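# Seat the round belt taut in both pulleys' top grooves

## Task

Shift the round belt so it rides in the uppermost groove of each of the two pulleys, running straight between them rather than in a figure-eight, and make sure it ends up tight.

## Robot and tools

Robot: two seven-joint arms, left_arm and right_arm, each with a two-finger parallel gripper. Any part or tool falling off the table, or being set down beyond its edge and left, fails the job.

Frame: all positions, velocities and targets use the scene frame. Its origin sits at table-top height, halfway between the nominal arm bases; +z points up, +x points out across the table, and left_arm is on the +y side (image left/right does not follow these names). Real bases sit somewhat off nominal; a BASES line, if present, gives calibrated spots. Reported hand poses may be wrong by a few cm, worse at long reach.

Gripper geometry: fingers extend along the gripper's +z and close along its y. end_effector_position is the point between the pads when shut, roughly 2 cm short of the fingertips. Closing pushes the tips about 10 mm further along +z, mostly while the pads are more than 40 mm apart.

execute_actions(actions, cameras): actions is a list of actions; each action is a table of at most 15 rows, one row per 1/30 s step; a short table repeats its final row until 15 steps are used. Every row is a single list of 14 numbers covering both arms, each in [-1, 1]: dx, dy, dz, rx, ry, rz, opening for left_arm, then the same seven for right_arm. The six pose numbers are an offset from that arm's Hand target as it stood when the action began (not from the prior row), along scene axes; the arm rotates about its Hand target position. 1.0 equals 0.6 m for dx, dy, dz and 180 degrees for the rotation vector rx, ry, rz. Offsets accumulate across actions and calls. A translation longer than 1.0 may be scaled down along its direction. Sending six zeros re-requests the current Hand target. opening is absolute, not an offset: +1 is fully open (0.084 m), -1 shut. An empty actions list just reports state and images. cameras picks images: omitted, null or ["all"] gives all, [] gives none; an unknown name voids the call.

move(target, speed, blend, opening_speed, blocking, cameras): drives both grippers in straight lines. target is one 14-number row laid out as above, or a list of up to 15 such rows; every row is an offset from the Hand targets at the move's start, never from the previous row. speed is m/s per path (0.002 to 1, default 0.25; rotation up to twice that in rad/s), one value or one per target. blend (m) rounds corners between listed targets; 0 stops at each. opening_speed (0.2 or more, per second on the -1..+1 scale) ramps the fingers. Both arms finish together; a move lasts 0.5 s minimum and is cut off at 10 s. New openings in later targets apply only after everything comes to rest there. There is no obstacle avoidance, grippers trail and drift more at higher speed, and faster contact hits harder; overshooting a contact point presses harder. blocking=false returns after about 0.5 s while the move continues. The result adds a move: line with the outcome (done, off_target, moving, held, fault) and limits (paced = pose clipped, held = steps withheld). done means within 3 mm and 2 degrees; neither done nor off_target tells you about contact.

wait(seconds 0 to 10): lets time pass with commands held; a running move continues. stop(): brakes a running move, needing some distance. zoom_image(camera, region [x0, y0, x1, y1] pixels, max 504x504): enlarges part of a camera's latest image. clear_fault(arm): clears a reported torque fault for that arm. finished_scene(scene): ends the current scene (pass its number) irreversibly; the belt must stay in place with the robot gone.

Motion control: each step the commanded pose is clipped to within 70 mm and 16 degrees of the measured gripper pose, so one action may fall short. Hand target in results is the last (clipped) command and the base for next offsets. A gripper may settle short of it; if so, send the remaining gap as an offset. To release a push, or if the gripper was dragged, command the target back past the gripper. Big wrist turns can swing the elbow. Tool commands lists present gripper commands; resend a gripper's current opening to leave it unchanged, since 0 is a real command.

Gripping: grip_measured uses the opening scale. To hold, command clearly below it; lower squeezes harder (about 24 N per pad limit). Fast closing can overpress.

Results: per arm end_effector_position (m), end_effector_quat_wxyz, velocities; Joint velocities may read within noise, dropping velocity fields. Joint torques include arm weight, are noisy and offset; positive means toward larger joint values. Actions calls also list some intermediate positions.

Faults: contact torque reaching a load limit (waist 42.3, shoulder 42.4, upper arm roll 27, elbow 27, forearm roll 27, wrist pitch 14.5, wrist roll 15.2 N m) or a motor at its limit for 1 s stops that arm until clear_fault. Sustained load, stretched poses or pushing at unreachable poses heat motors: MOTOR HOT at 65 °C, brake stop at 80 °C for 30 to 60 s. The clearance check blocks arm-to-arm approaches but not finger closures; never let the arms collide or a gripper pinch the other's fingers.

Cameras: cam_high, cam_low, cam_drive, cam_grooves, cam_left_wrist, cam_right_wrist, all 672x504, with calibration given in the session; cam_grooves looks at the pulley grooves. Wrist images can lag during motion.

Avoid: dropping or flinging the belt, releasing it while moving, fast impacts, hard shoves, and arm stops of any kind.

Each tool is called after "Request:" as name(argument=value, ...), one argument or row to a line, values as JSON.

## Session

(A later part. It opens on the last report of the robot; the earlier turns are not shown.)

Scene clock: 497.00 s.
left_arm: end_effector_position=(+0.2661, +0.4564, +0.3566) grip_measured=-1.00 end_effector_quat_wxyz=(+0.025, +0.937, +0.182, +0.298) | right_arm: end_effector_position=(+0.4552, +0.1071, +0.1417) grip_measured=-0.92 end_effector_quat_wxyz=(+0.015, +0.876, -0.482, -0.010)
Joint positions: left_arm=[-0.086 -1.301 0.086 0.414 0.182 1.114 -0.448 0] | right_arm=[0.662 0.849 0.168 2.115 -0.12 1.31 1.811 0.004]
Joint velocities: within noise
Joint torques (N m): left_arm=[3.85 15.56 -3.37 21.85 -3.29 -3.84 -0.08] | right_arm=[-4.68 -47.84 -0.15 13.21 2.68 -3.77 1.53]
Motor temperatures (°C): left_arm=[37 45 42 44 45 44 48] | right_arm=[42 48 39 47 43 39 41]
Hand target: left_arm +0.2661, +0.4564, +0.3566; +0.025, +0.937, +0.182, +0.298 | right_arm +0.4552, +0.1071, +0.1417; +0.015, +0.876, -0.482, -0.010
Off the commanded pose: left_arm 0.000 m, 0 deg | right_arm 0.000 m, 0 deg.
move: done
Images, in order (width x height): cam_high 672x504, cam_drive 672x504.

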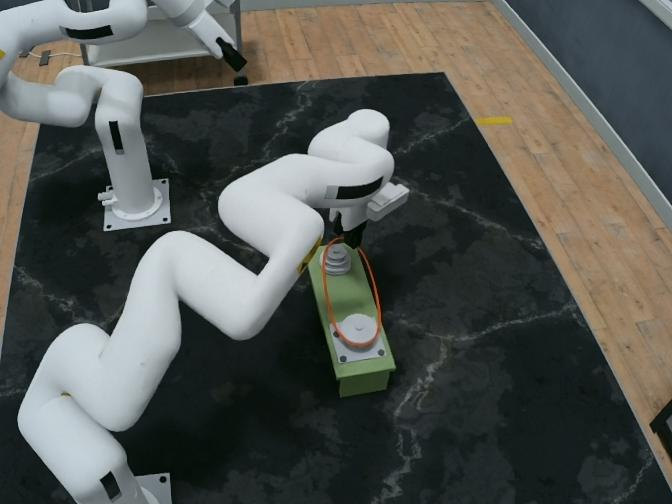

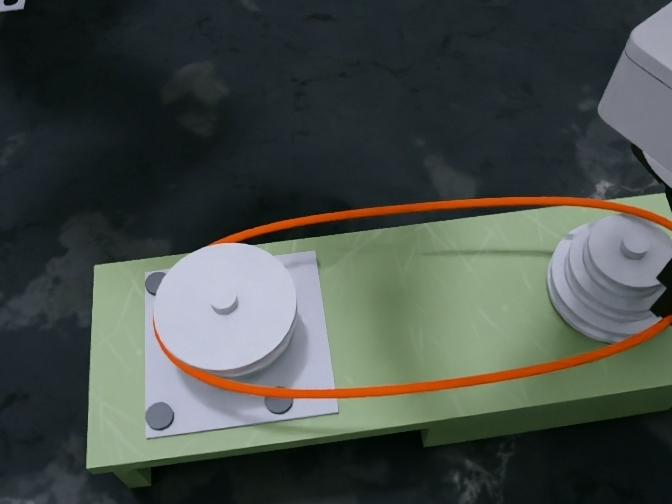

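Request:
move(
  target=[
    [0,0,0,0,0,0,-1,-0.003,0.033,0.002,0,0,0,-1],
    [0,0,0,0,0,0,-1,-0.0162,0.0295,0.002,0,0,0.04,-1],
  ],
  speed=0.04,
  cameras=["cam_high","cam_drive"],
)

Request:
zoom_image(
  camera="cam_drive",
  region=[472, 150, 672, 350],
)

Request:
zoom_image(
  camera="cam_high",
  region=[280, 200, 420, 300],
)

Scene clock: 503.67 s.
left_arm: end_effector_position=(+0.2661, +0.4564, +0.3566) grip_measured=-1.00 end_effector_quat_wxyz=(+0.025, +0.937, +0.182, +0.298) | right_arm: end_effector_position=(+0.4455, +0.1248, +0.1429) grip_measured=-0.92 end_effector_quat_wxyz=(+0.016, +0.904, -0.426, -0.009)
Joint positions: left_arm=[-0.086 -1.301 0.086 0.414 0.182 1.114 -0.448 0] | right_arm=[0.687 0.882 0.188 2.174 -0.142 1.339 1.722 0.004]
Joint velocities: within noise
Joint torques (N m): left_arm=[3.57 15.36 -3.2 22.08 -3.21 -3.97 -0.07] | right_arm=[-3.54 -49.03 7.75 13.92 -1.75 -5.09 -1.33]
Motor temperatures (°C): left_arm=[37 45 42 44 45 44 48] | right_arm=[42 48 39 47 43 38 41]
Hand target: left_arm +0.2661, +0.4564, +0.3566; +0.025, +0.937, +0.182, +0.298 | right_arm +0.4455, +0.1248, +0.1429; +0.016, +0.904, -0.426, -0.009
Off the commanded pose: left_arm 0.000 m, 0 deg | right_arm 0.000 m, 0 deg.
move: done
Images, in order (width x height): cam_high 672x504, cam_drive 672x504.

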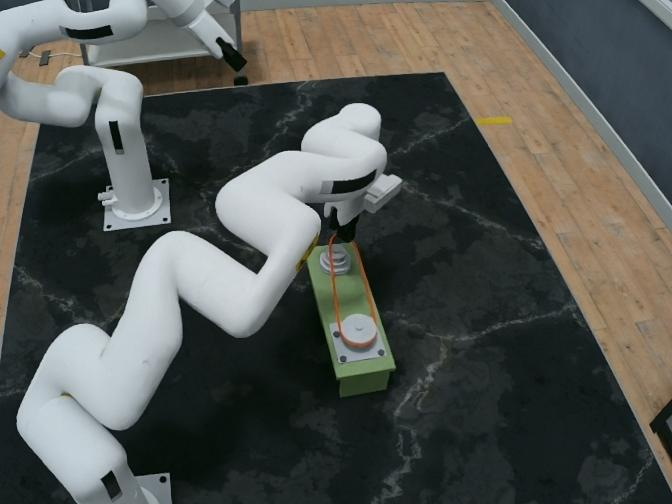

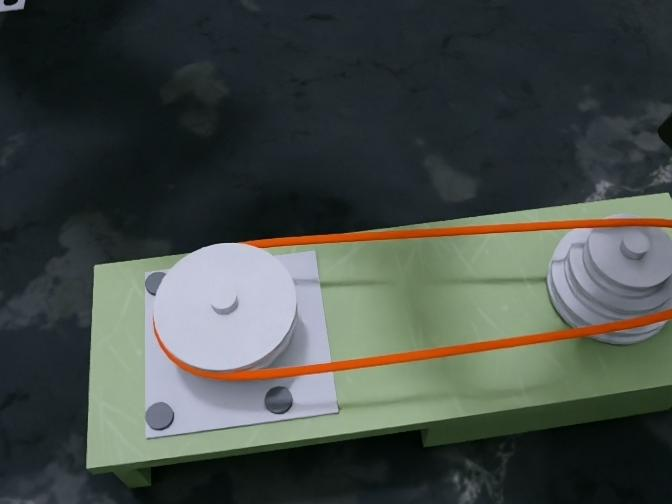

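Scaled by 2.520 from the camera's 672x504 image, which has a finer 960x720 frame.

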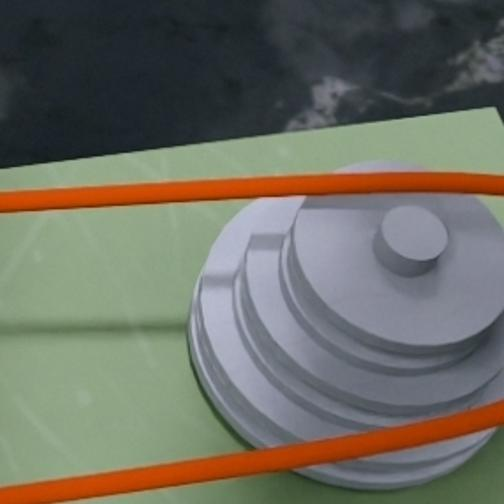

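Scaled by 3.600 from the camera's 672x504 image, which has a finer 960x720 frame.

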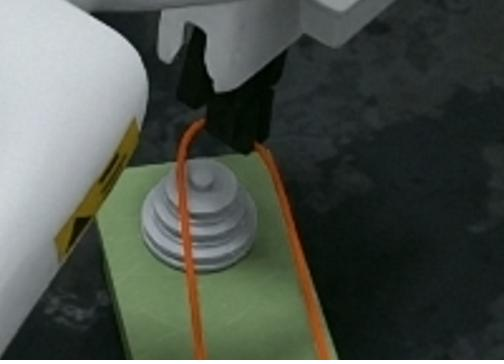

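Request:
move(
  target=[
    [0,0,0,0,0,0,-1,0.0162,-0.0295,-0.002,0,0,-0.04,-1],
    [0,0,0,0,0,0,-1,0.0162,-0.0295,-0.002,0,0,-0.04,-0.84],
    [0,0,0,0,0,0,-1,0.0275,-0.062,-0.003,0,0,-0.07,-0.84],
    [0,0,0,0,0,0,-1,0.0275,-0.062,-0.003,0,0,-0.07,-1],
  ],
  speed=0.04,
  cameras=["cam_high","cam_drive"],
)

Request:
zoom_image(
  camera="cam_high",
  region=[280, 200, 420, 300],
)

Scene clock: 513.87 s.
left_arm: end_effector_position=(+0.2661, +0.4564, +0.3566) grip_measured=-1.00 end_effector_quat_wxyz=(+0.025, +0.937, +0.182, +0.298) | right_arm: end_effector_position=(+0.4620, +0.0876, +0.1411) grip_measured=-0.92 end_effector_quat_wxyz=(+0.015, +0.852, -0.523, -0.010)
Joint positions: left_arm=[-0.086 -1.301 0.086 0.414 0.182 1.114 -0.448 0] | right_arm=[0.635 0.803 0.152 2.037 -0.102 1.274 1.871 0.003]
Joint velocities: within noise
Joint torques (N m): left_arm=[3.84 15.21 -3.37 22 -3.29 -3.94 -0.15] | right_arm=[-5.38 -47.2 -0.93 13.04 2.75 -3.58 1.54]
Motor temperatures (°C): left_arm=[37 45 42 44 45 44 48] | right_arm=[42 48 39 46 43 38 41]
Hand target: left_arm +0.2661, +0.4564, +0.3566; +0.025, +0.937, +0.182, +0.298 | right_arm +0.4620, +0.0876, +0.1411; +0.015, +0.852, -0.523, -0.010
Off the commanded pose: left_arm 0.000 m, 0 deg | right_arm 0.000 m, 0 deg.
move: done
Images, in order (width x height): cam_high 672x504, cam_drive 672x504.

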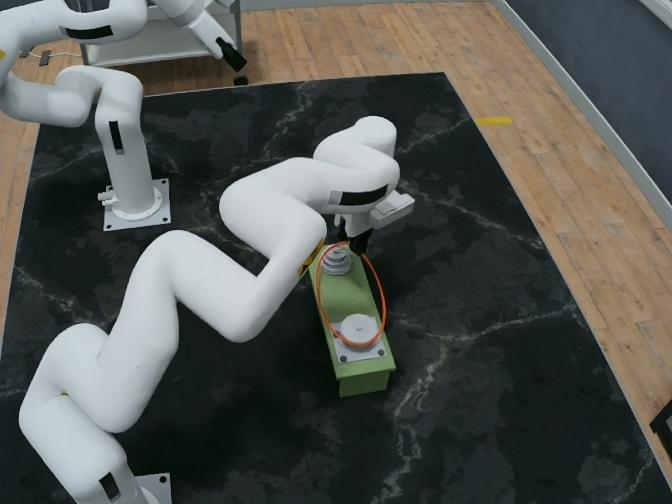

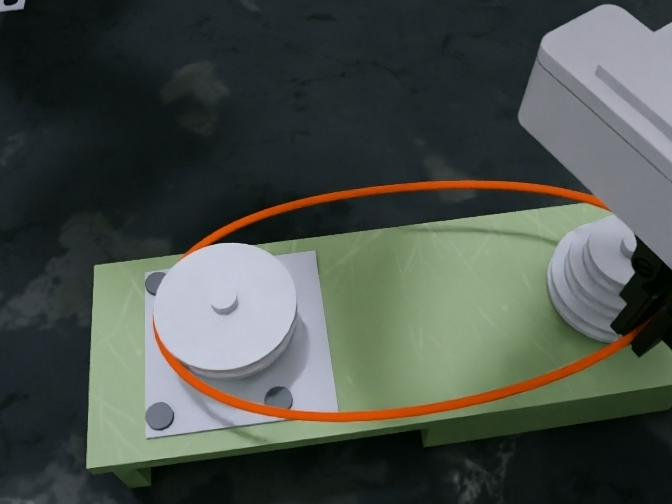

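Scaled by 3.600 from the camera's 672x504 image, which has a finer 960x720 frame.

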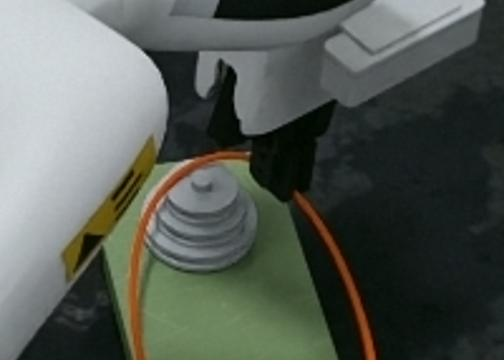

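Still seated at motor presumably. Pull +y ~40 then −x.

Request:
move(
  target=[
    [0,0,0,0,0,0,-1,-0.007,0.055,0.002,0,0,0.03,-1],
    [0,0,0,0,0,0,-1,-0.03,0.06,0.002,0,0,0.08,-1],
  ],
  speed=0.04,
  cameras=["cam_high","cam_drive"],
)

Request:
zoom_image(
  camera="cam_drive",
  region=[472, 150, 672, 350],
)

Request:
zoom_image(
  camera="cam_high",
  region=[280, 200, 420, 300],
)

Scene clock: 519.57 s.
left_arm: end_effector_position=(+0.2661, +0.4564, +0.3566) grip_measured=-1.00 end_effector_quat_wxyz=(+0.025, +0.937, +0.182, +0.298) | right_arm: end_effector_position=(+0.4440, +0.1236, +0.1423) grip_measured=-0.92 end_effector_quat_wxyz=(+0.016, +0.911, -0.412, -0.008)
Joint positions: left_arm=[-0.086 -1.301 0.086 0.414 0.182 1.114 -0.448 0] | right_arm=[0.683 0.871 0.193 2.153 -0.146 1.329 1.694 0.004]
Joint velocities: within noise
Joint torques (N m): left_arm=[3.75 15.29 -3.21 22.1 -3.04 -3.82 -0.14] | right_arm=[-3.79 -48.74 7.7 13.7 -1.98 -4.85 -1.29]
Motor temperatures (°C): left_arm=[37 45 42 44 45 44 48] | right_arm=[42 48 39 46 43 38 41]
Hand target: left_arm +0.2661, +0.4564, +0.3566; +0.025, +0.937, +0.182, +0.298 | right_arm +0.4440, +0.1236, +0.1423; +0.016, +0.911, -0.412, -0.008
Off the commanded pose: left_arm 0.000 m, 0 deg | right_arm 0.000 m, 0 deg.
move: done
Images, in order (width x height): cam_high 672x504, cam_drive 672x504.

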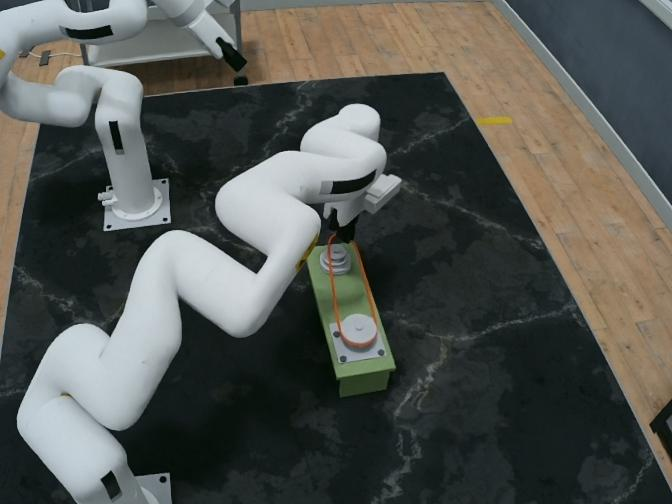

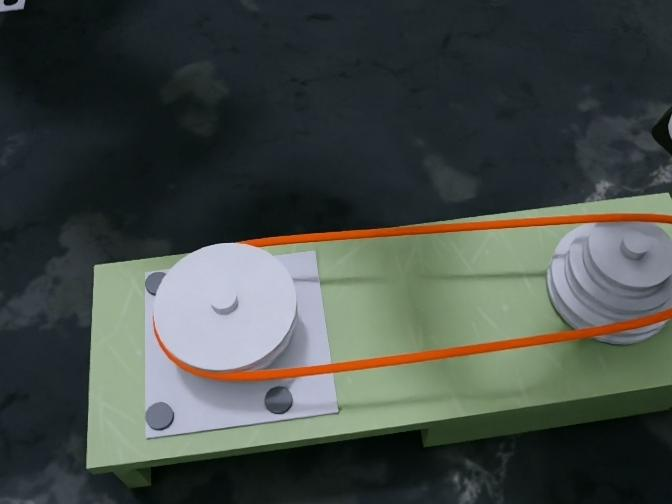

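Scaled by 2.520 from the camera's 672x504 image, which has a finer 960x720 frame.

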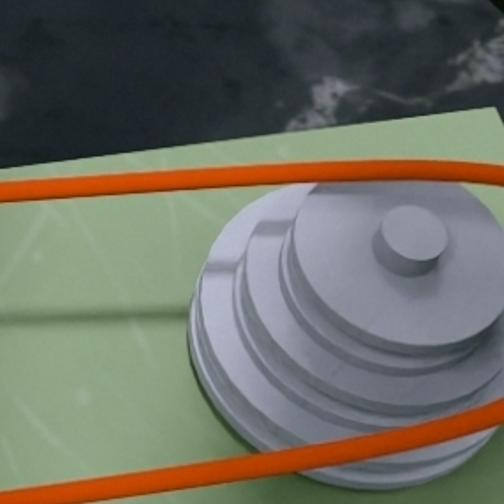

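Scaled by 3.600 from the camera's 672x504 image, which has a finer 960x720 frame.

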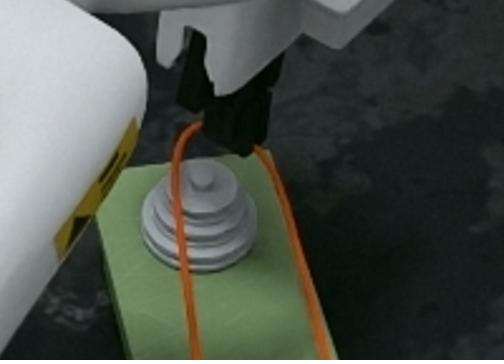

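Request:
move(
  target=[0,0,0,0,0,0,-1,0.03,-0.035,-0.002,0,0,-0.08,-1],
  speed=0.05,
  cameras=["cam_high","cam_drive","cam_grooves"],
)

Request:
zoom_image(
  camera="cam_drive",
  region=[472, 150, 672, 350],
)

Request:
zoom_image(
  camera="cam_high",
  region=[280, 200, 420, 300],
)

Scene clock: 536.47 s.
left_arm: end_effector_position=(+0.2661, +0.4564, +0.3566) grip_measured=-1.00 end_effector_quat_wxyz=(+0.025, +0.937, +0.182, +0.298) | right_arm: end_effector_position=(+0.4620, +0.1026, +0.1411) grip_measured=-0.92 end_effector_quat_wxyz=(+0.015, +0.852, -0.523, -0.010)
Joint positions: left_arm=[-0.086 -1.301 0.086 0.414 0.182 1.114 -0.448 0] | right_arm=[0.659 0.858 0.15 2.13 -0.105 1.313 1.886 0.004]
Joint velocities: within noise
Joint torques (N m): left_arm=[3.93 15.18 -3.16 22.09 -3.21 -3.92 -0.08] | right_arm=[-5.23 -47.87 -0.87 13.25 2.69 -3.68 1.62]
Motor temperatures (°C): left_arm=[37 45 42 45 45 44 48] | right_arm=[42 49 39 46 43 38 41]
Hand target: left_arm +0.2661, +0.4564, +0.3566; +0.025, +0.937, +0.182, +0.298 | right_arm +0.4620, +0.1026, +0.1411; +0.015, +0.852, -0.523, -0.010
Off the commanded pose: left_arm 0.000 m, 0 deg | right_arm 0.000 m, 0 deg.
move: done
Images, in order (width x height): cam_high 672x504, cam_drive 672x504, cam_grooves 672x504.

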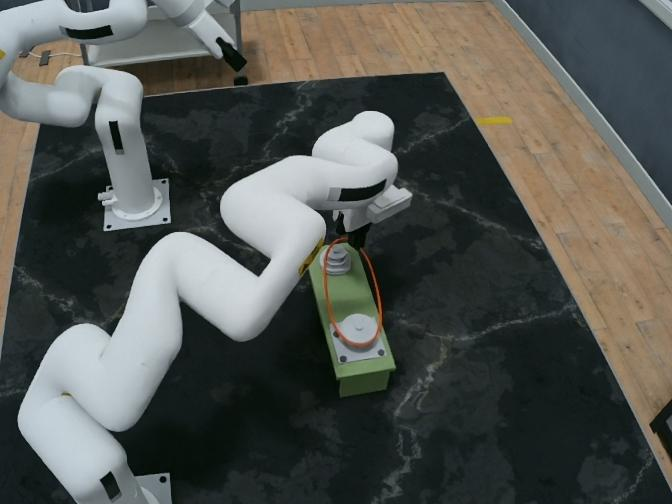

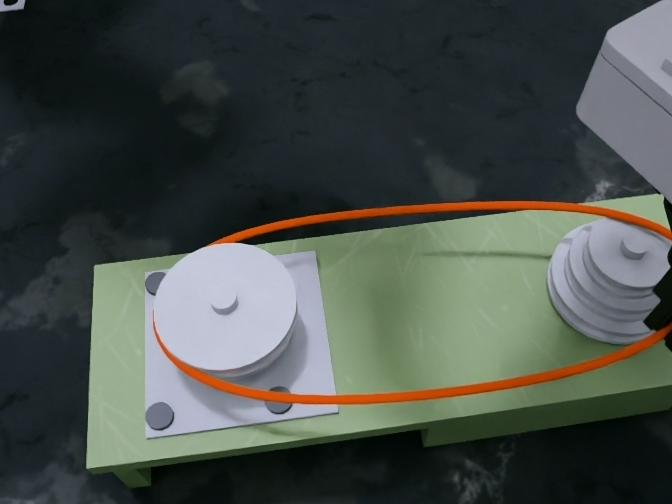

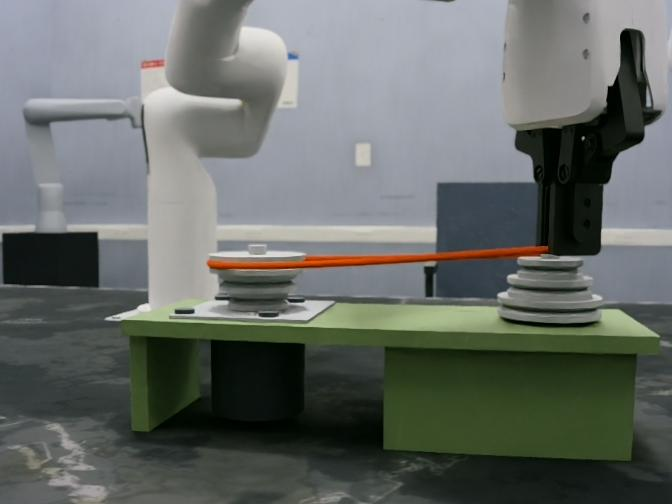

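Scaled by 2.520 from the camera's 672x504 image, which has a finer 960x720 frame.

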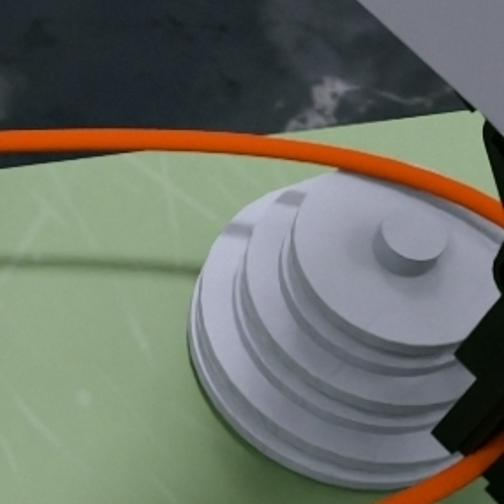

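Scaled by 3.600 from the camera's 672x504 image, which has a finer 960x720 frame.

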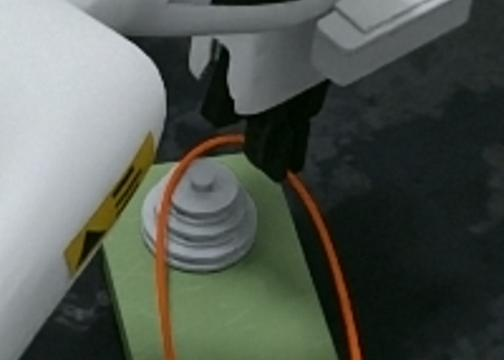

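Request:
move(
  target=[
    [0,0,0,0,0,0,-1,0,0,0,0,0,0,-0.84],
    [0,0,0,0,0,0,-1,0.0117,-0.032,-0.002,0,0,-0.05,-0.84],
    [0,0,0,0,0,0,-1,0.0117,-0.032,-0.002,0,0,-0.05,-1],
    [0,0,0,0,0,0,-1,-0.0033,0.008,0.001,0,0,-0.08,-1],
  ],
  speed=0.04,
  cameras=["cam_high","cam_drive"],
)

Request:
zoom_image(
  camera="cam_drive",
  region=[472, 150, 672, 350],
)

Request:
zoom_image(
  camera="cam_high",
  region=[280, 200, 420, 300],
)

Scene clock: 547.47 s.
left_arm: end_effector_position=(+0.2661, +0.4564, +0.3566) grip_measured=-1.00 end_effector_quat_wxyz=(+0.025, +0.937, +0.182, +0.298) | right_arm: end_effector_position=(+0.4600, +0.1074, +0.1417) grip_measured=-0.92 end_effector_quat_wxyz=(+0.013, +0.780, -0.626, -0.012)
Joint positions: left_arm=[-0.086 -1.301 0.086 0.414 0.182 1.114 -0.448 0] | right_arm=[0.685 0.86 0.113 2.138 -0.067 1.311 2.126 0.004]
Joint velocities: within noise
Joint torques (N m): left_arm=[3.72 15.28 -3.23 22.06 -3.1 -3.81 -0.08] | right_arm=[6.85 -33.23 -1.07 20.03 3.21 -0.73 1.61]
Motor temperatures (°C): left_arm=[37 45 42 45 45 44 48] | right_arm=[42 49 39 46 43 38 41]
Hand target: left_arm +0.2661, +0.4564, +0.3566; +0.025, +0.937, +0.182, +0.298 | right_arm +0.4600, +0.1074, +0.1417; +0.013, +0.780, -0.626, -0.012
Off the commanded pose: left_arm 0.000 m, 0 deg | right_arm 0.000 m, 0 deg.
move: done
Images, in order (width x height): cam_high 672x504, cam_drive 672x504.

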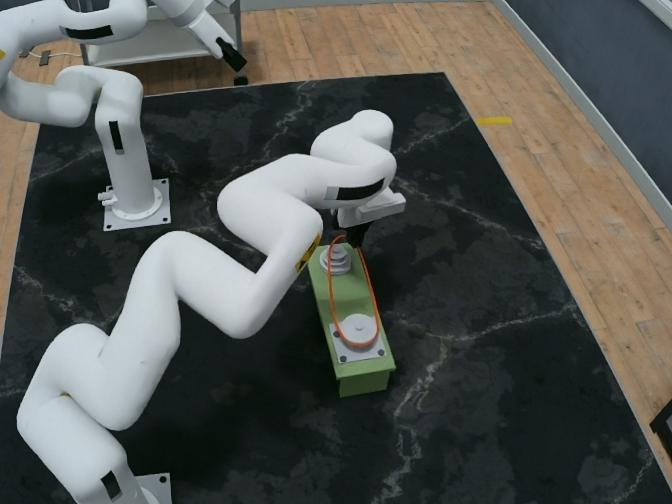

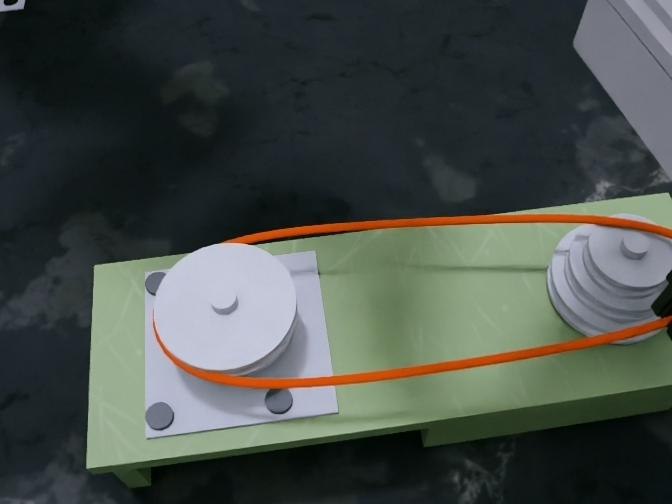

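Scaled by 2.520 from the camera's 672x504 image, which has a finer 960x720 frame.

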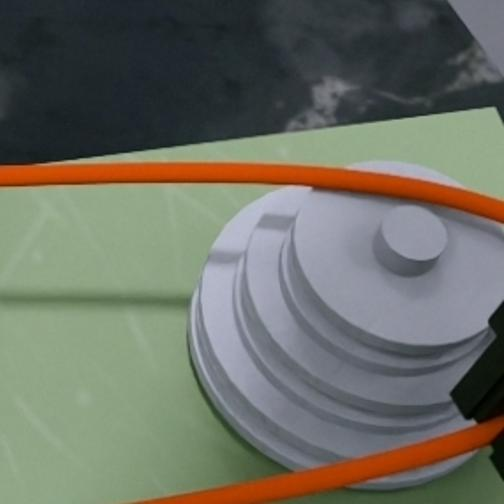

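Scaled by 3.600 from the camera's 672x504 image, which has a finer 960x720 frame.

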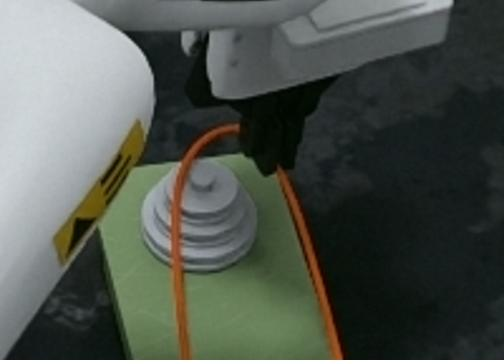

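Request:
move(
  target=[0,0,0,0,0,0,-1,-0.01,0.005,0,0,0,-0.12,-1],
  speed=0.04,
  cameras=["cam_high","cam_drive"],
)

Request:
zoom_image(
  camera="cam_drive",
  region=[472, 150, 672, 350],
)

Request:
zoom_image(
  camera="cam_high",
  region=[280, 200, 420, 300],
)

Scene clock: 569.33 s.
left_arm: end_effector_position=(+0.2661, +0.4564, +0.3566) grip_measured=-1.00 end_effector_quat_wxyz=(+0.025, +0.937, +0.182, +0.298) | right_arm: end_effector_position=(+0.4540, +0.1104, +0.1417) grip_measured=-0.92 end_effector_quat_wxyz=(-0.011, -0.649, +0.761, +0.014)
Joint positions: left_arm=[-0.086 -1.301 0.086 0.414 0.182 1.114 -0.448 0] | right_arm=[0.721 0.831 0.054 2.089 -0.011 1.279 2.486 0.004]
Joint velocities: within noise
Joint torques (N m): left_arm=[3.7 15.15 -3.42 22.18 -3.04 -3.86 -0.01] | right_arm=[7.07 -48.27 -1.26 13.65 3.09 -4.31 1.51]
Motor temperatures (°C): left_arm=[37 44 42 45 45 44 48] | right_arm=[42 48 38 47 43 37 41]
Hand target: left_arm +0.2661, +0.4564, +0.3566; +0.025, +0.937, +0.182, +0.298 | right_arm +0.4540, +0.1104, +0.1417; -0.011, -0.649, +0.761, +0.014
Off the commanded pose: left_arm 0.000 m, 0 deg | right_arm 0.000 m, 0 deg.
move: done
Images, in order (width x height): cam_high 672x504, cam_drive 672x504.

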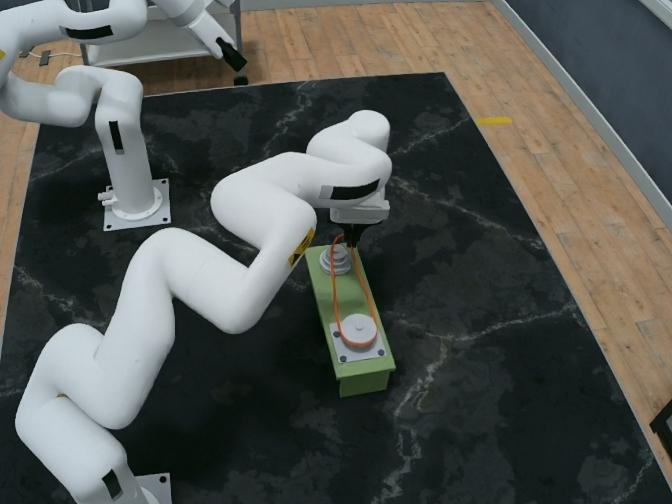

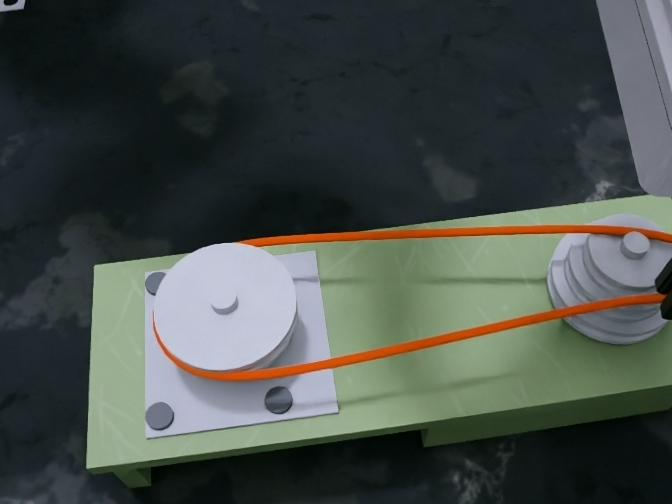

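Scaled by 2.520 from the camera's 672x504 image, which has a finer 960x720 frame.

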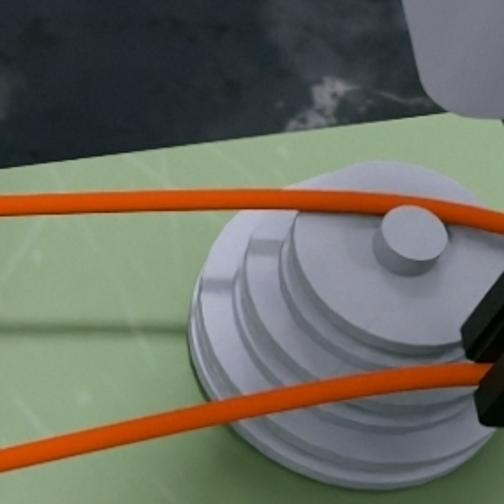

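Scaled by 3.600 from the camera's 672x504 image, which has a finer 960x720 frame.

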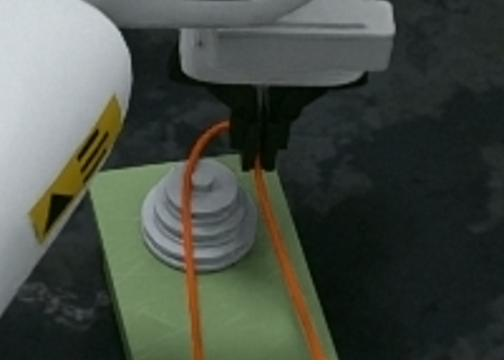

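Request:
move(
  target=[
    [0,0,0,0,0,0,-1,0.005,-0.015,0,0,0,0.05,-1],
    [0,0,0,0,0,0,-1,0.005,-0.015,0,0,0,0.05,-0.84],
    [0,0,0,0,0,0,-1,0.019,-0.062,-0.003,0,0,0.03,-0.84],
    [0,0,0,0,0,0,-1,0.019,-0.062,-0.003,0,0,0.03,-1],
    [0,0,0,0,0,0,-1,0.007,-0.018,-0.0015,0,0,0,-1],
  ],
  speed=0.05,
  cameras=["cam_high","cam_drive"],
)

Request:
zoom_image(
  camera="cam_drive",
  region=[472, 150, 672, 350],
)

Request:
zoom_image(
  camera="cam_high",
  region=[280, 200, 420, 300],
)

Scene clock: 580.60 s.
left_arm: end_effector_position=(+0.2661, +0.4564, +0.3566) grip_measured=-1.00 end_effector_quat_wxyz=(+0.025, +0.937, +0.182, +0.298) | right_arm: end_effector_position=(+0.4582, +0.0996, +0.1408) grip_measured=-0.92 end_effector_quat_wxyz=(-0.011, -0.649, +0.761, +0.014)
Joint positions: left_arm=[-0.086 -1.301 0.086 0.414 0.182 1.114 -0.448 0] | right_arm=[0.704 0.809 0.053 2.049 -0.01 1.261 2.47 0.004]
Joint velocities: within noise
Joint torques (N m): left_arm=[3.79 15.17 -3.33 22.03 -3.22 -3.88 -0.04] | right_arm=[6.76 -32.66 -1.87 19.8 2.81 -0.74 1.55]
Motor temperatures (°C): left_arm=[37 44 42 45 45 44 48] | right_arm=[42 48 38 46 43 37 41]
Hand target: left_arm +0.2661, +0.4564, +0.3566; +0.025, +0.937, +0.182, +0.298 | right_arm +0.4582, +0.0996, +0.1408; -0.011, -0.649, +0.761, +0.014
Off the commanded pose: left_arm 0.000 m, 0 deg | right_arm 0.000 m, 0 deg.
move: done
Images, in order (width x height): cam_high 672x504, cam_drive 672x504.

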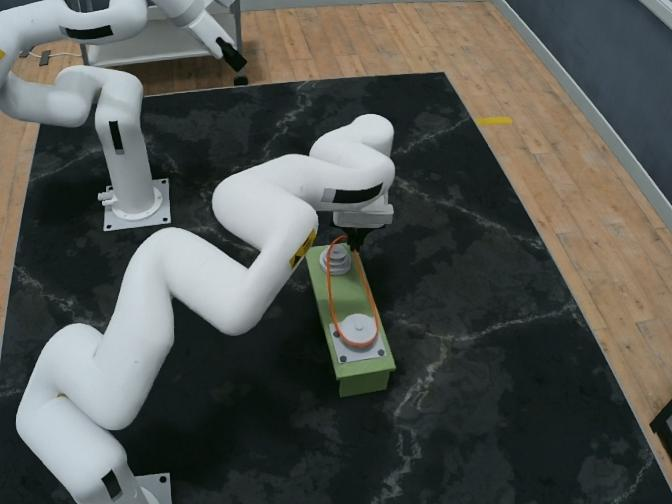

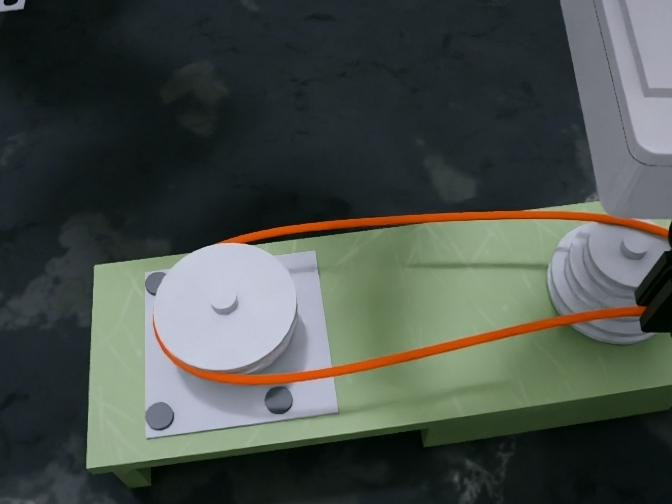

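Scaled by 2.520 from the camera's 672x504 image, which has a finer 960x720 frame.

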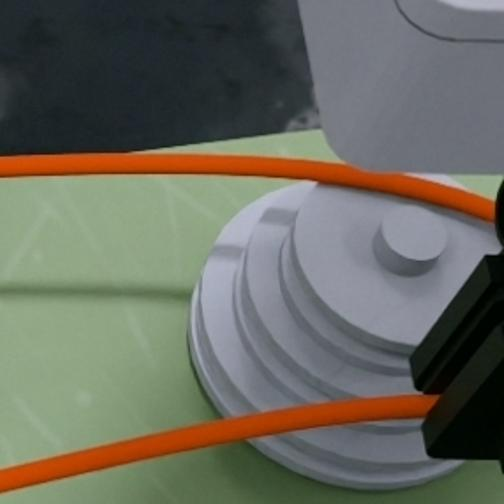

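Scaled by 3.600 from the camera's 672x504 image, which has a finer 960x720 frame.

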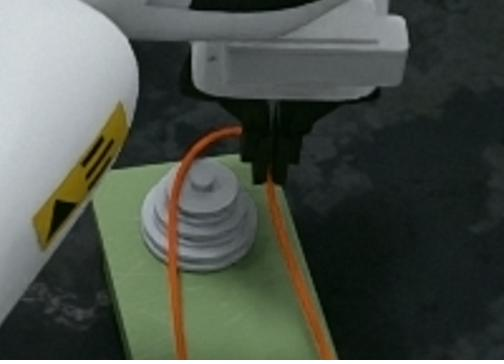

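Request:
move(
  target=[
    [0,0,0,0,0,0,-1,0.004,-0.015,0,0,0,0.02,-1],
    [0,0,0,0,0,0,-1,0.004,-0.015,0,0,0,0.02,-0.84],
    [0,0,0,0,0,0,-1,0.014,-0.06,-0.003,0,0,0.01,-0.84],
    [0,0,0,0,0,0,-1,0.014,-0.06,-0.003,0,0,0.01,-1],
    [0,0,0,0,0,0,-1,-0.001,-0.006,0,0,0,0,-1],
  ],
  speed=0.05,
  cameras=["cam_high","cam_drive"],
)

Request:
zoom_image(
  camera="cam_drive",
  region=[472, 150, 672, 350],
)

Request:
zoom_image(
  camera="cam_high",
  region=[280, 200, 420, 300],
)

Scene clock: 590.37 s.
left_arm: end_effector_position=(+0.2661, +0.4564, +0.3566) grip_measured=-1.00 end_effector_quat_wxyz=(+0.025, +0.937, +0.182, +0.298) | right_arm: end_effector_position=(+0.4576, +0.0960, +0.1408) grip_measured=-0.92 end_effector_quat_wxyz=(-0.011, -0.649, +0.761, +0.014)
Joint positions: left_arm=[-0.086 -1.301 0.086 0.414 0.182 1.114 -0.448 0] | right_arm=[0.7 0.794 0.053 2.024 -0.009 1.251 2.467 0.003]
Joint velocities: within noise
Joint torques (N m): left_arm=[3.35 15.09 -3.07 22.14 -3.16 -3.88 -0.13] | right_arm=[6.45 -32.1 -0.61 19.77 -2.31 -0.59 1.61]
Motor temperatures (°C): left_arm=[37 44 42 45 45 44 48] | right_arm=[42 48 38 47 43 37 41]
Hand target: left_arm +0.2661, +0.4564, +0.3566; +0.025, +0.937, +0.182, +0.298 | right_arm +0.4576, +0.0960, +0.1408; -0.011, -0.649, +0.761, +0.014
Off the commanded pose: left_arm 0.000 m, 0 deg | right_arm 0.000 m, 0 deg.
move: done
Images, in order (width x height): cam_high 672x504, cam_drive 672x504.

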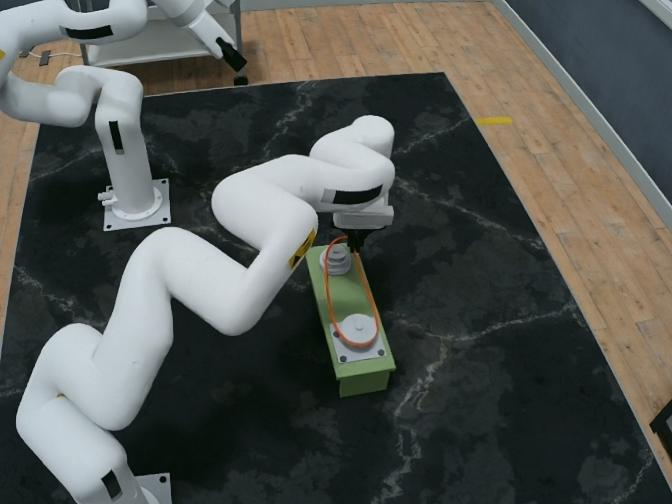

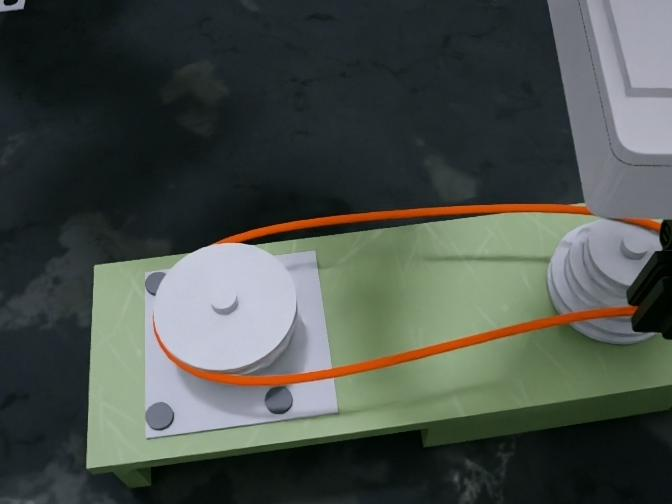

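Scaled by 2.520 from the camera's 672x504 image, which has a finer 960x720 frame.

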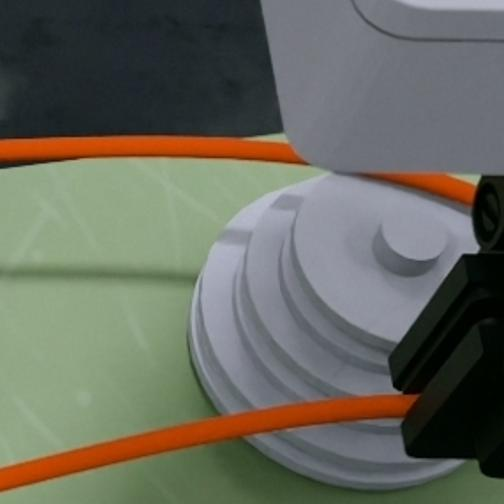

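Scaled by 3.600 from the camera's 672x504 image, which has a finer 960x720 frame.

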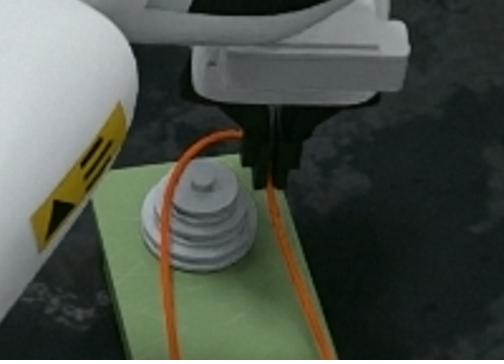

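Request:
move(
  target=[
    [0,0,0,0,0,0,-1,0.002,-0.012,0,0,0,0.01,-1],
    [0,0,0,0,0,0,-1,0.002,-0.012,0,0,0,0.01,-0.84],
    [0,0,0,0,0,0,-1,0.007,-0.052,-0.003,0,0,0.01,-0.84],
    [0,0,0,0,0,0,-1,0.007,-0.052,-0.003,0,0,0.01,-1],
    [0,0,0,0,0,0,-1,-0.005,0.003,0,0,0,0,-1],
  ],
  speed=0.05,
  cameras=["cam_high","cam_drive","cam_grooves"],
)

Request:
zoom_image(
  camera="cam_drive",
  region=[472, 150, 672, 350],
)

Request:
zoom_image(
  camera="cam_high",
  region=[280, 200, 420, 300],
)

Scene clock: 598.77 s.
left_arm: end_effector_position=(+0.2661, +0.4564, +0.3566) grip_measured=-1.00 end_effector_quat_wxyz=(+0.025, +0.937, +0.182, +0.298) | right_arm: end_effector_position=(+0.4546, +0.0978, +0.1408) grip_measured=-0.92 end_effector_quat_wxyz=(-0.011, -0.649, +0.761, +0.014)
Joint positions: left_arm=[-0.086 -1.301 0.086 0.414 0.182 1.114 -0.448 0] | right_arm=[0.704 0.789 0.055 2.015 -0.01 1.247 2.472 0.003]
Joint velocities: within noise
Joint torques (N m): left_arm=[3.72 14.97 -3.22 22.17 -3.34 -3.86 -0.05] | right_arm=[6.62 -32.14 -0.96 19.54 -2.1 -0.71 1.68]
Motor temperatures (°C): left_arm=[37 44 42 45 45 44 48] | right_arm=[42 48 38 47 43 37 41]
Hand target: left_arm +0.2661, +0.4564, +0.3566; +0.025, +0.937, +0.182, +0.298 | right_arm +0.4546, +0.0978, +0.1408; -0.011, -0.649, +0.761, +0.014
Off the commanded pose: left_arm 0.000 m, 0 deg | right_arm 0.000 m, 0 deg.
move: done
Images, in order (width x height): cam_high 672x504, cam_drive 672x504, cam_grooves 672x504.

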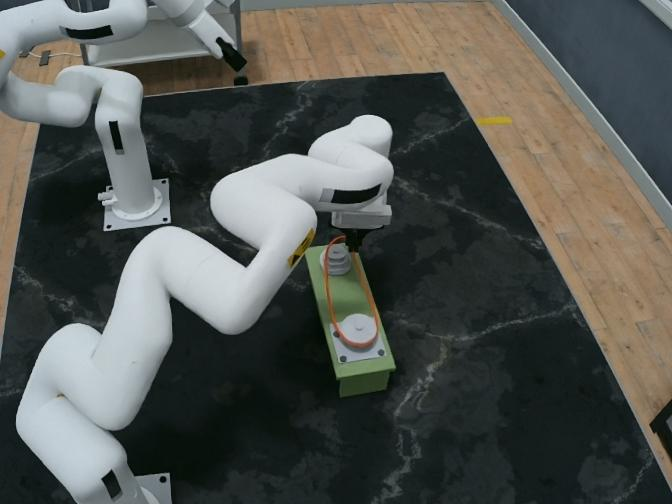

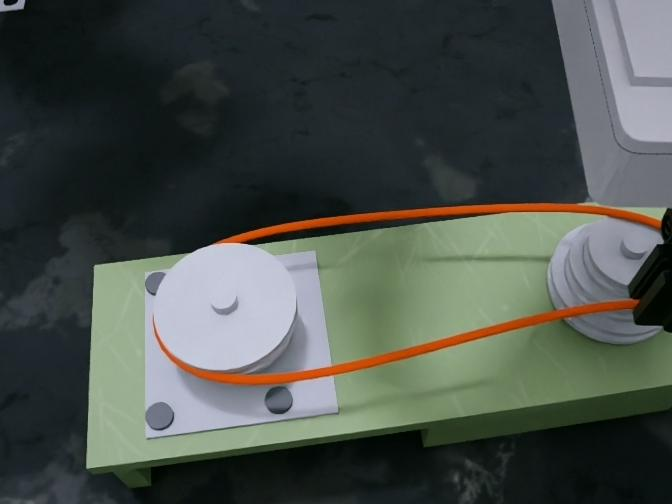

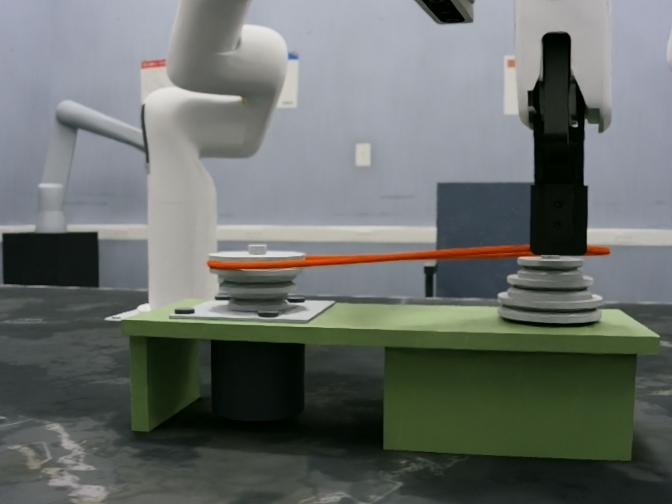

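Scaled by 2.520 from the camera's 672x504 image, which has a finer 960x720 frame.

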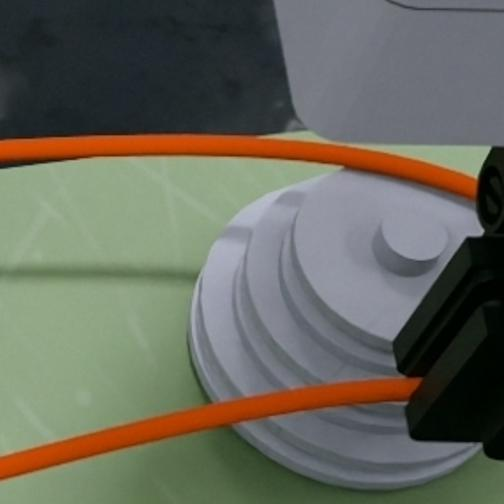

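Scaled by 3.600 from the camera's 672x504 image, which has a finer 960x720 frame.

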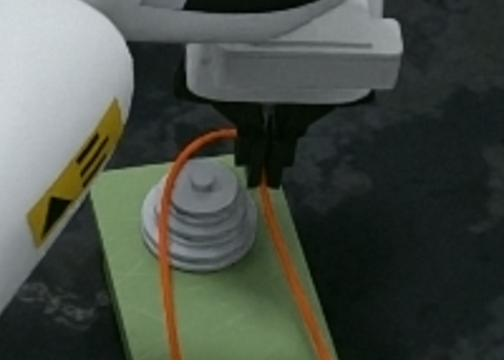

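Request:
move(
  target=[
    [0,0,0,0,0,0,-1,0.004,-0.012,0,0,0,0.0,-1],
    [0,0,0,0,0,0,-1,0.004,-0.012,0,0,0,0.0,-0.82],
    [0,0,0,0,0,0,-1,0.012,-0.06,-0.003,0,0,0.0,-0.82],
    [0,0,0,0,0,0,-1,0.012,-0.06,-0.003,0,0,0.0,-1],
    [0,0,0,0,0,0,-1,-0.001,0.00,0,0,0,0,-1],
  ],
  speed=0.05,
  cameras=["cam_high","cam_drive","cam_grooves"],
)

Request:
zoom_image(
  camera="cam_drive",
  region=[472, 150, 672, 350],
)

Request:
zoom_image(
  camera="cam_high",
  region=[280, 200, 420, 300],
)

Scene clock: 609.23 s.
left_arm: end_effector_position=(+0.2661, +0.4564, +0.3566) grip_measured=-1.00 end_effector_quat_wxyz=(+0.025, +0.937, +0.182, +0.298) | right_arm: end_effector_position=(+0.4540, +0.0978, +0.1408) grip_measured=-0.92 end_effector_quat_wxyz=(-0.011, -0.649, +0.761, +0.014)
Joint positions: left_arm=[-0.086 -1.301 0.086 0.414 0.182 1.114 -0.448 0] | right_arm=[0.704 0.787 0.055 2.012 -0.01 1.246 2.473 0.003]
Joint velocities: within noise
Joint torques (N m): left_arm=[3.56 15.09 -2.97 22.31 -3.04 -3.85 -0.08] | right_arm=[6.66 -31.98 3.95 19.64 -2.18 -0.73 1.53]
Motor temperatures (°C): left_arm=[37 44 42 45 45 44 48] | right_arm=[42 48 38 47 43 37 41]
Hand target: left_arm +0.2661, +0.4564, +0.3566; +0.025, +0.937, +0.182, +0.298 | right_arm +0.4540, +0.0978, +0.1408; -0.011, -0.649, +0.761, +0.014
Off the commanded pose: left_arm 0.000 m, 0 deg | right_arm 0.000 m, 0 deg.
move: done
Images, in order (width x height): cam_high 672x504, cam_drive 672x504, cam_grooves 672x504.

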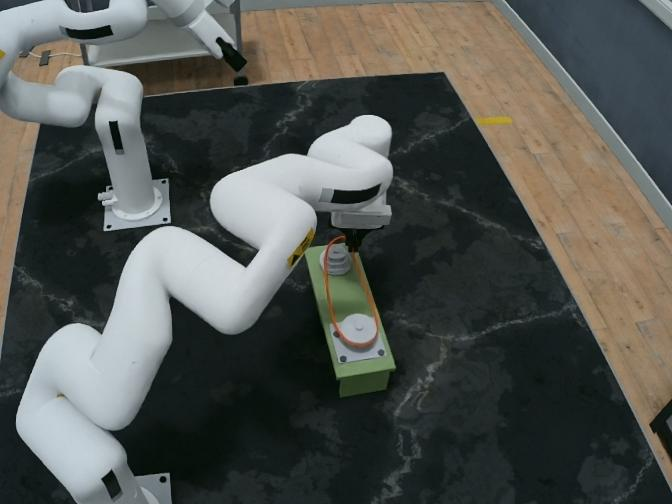

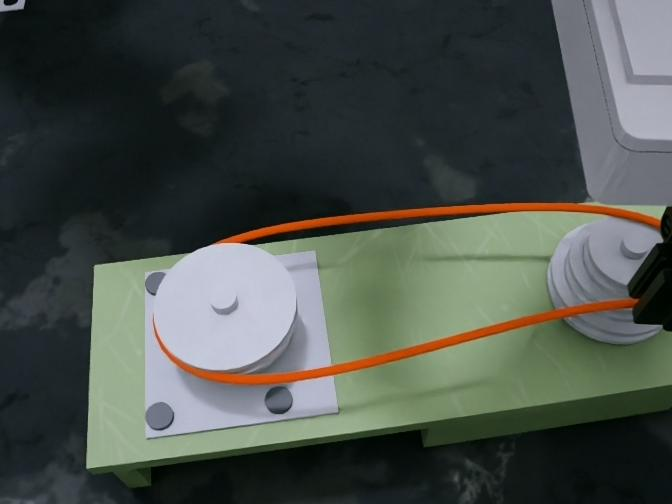

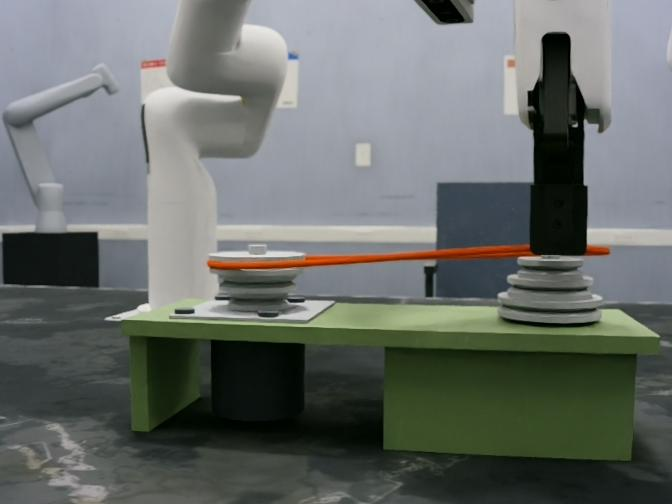

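Scaled by 2.520 from the camera's 672x504 image, which has a finer 960x720 frame.

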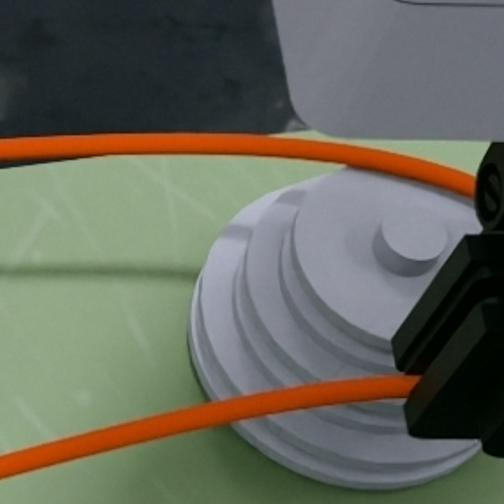

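Scaled by 3.600 from the camera's 672x504 image, which has a finer 960x720 frame.

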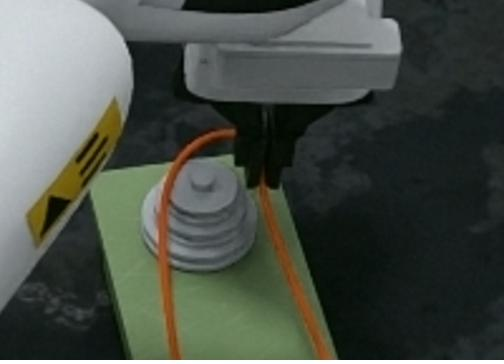

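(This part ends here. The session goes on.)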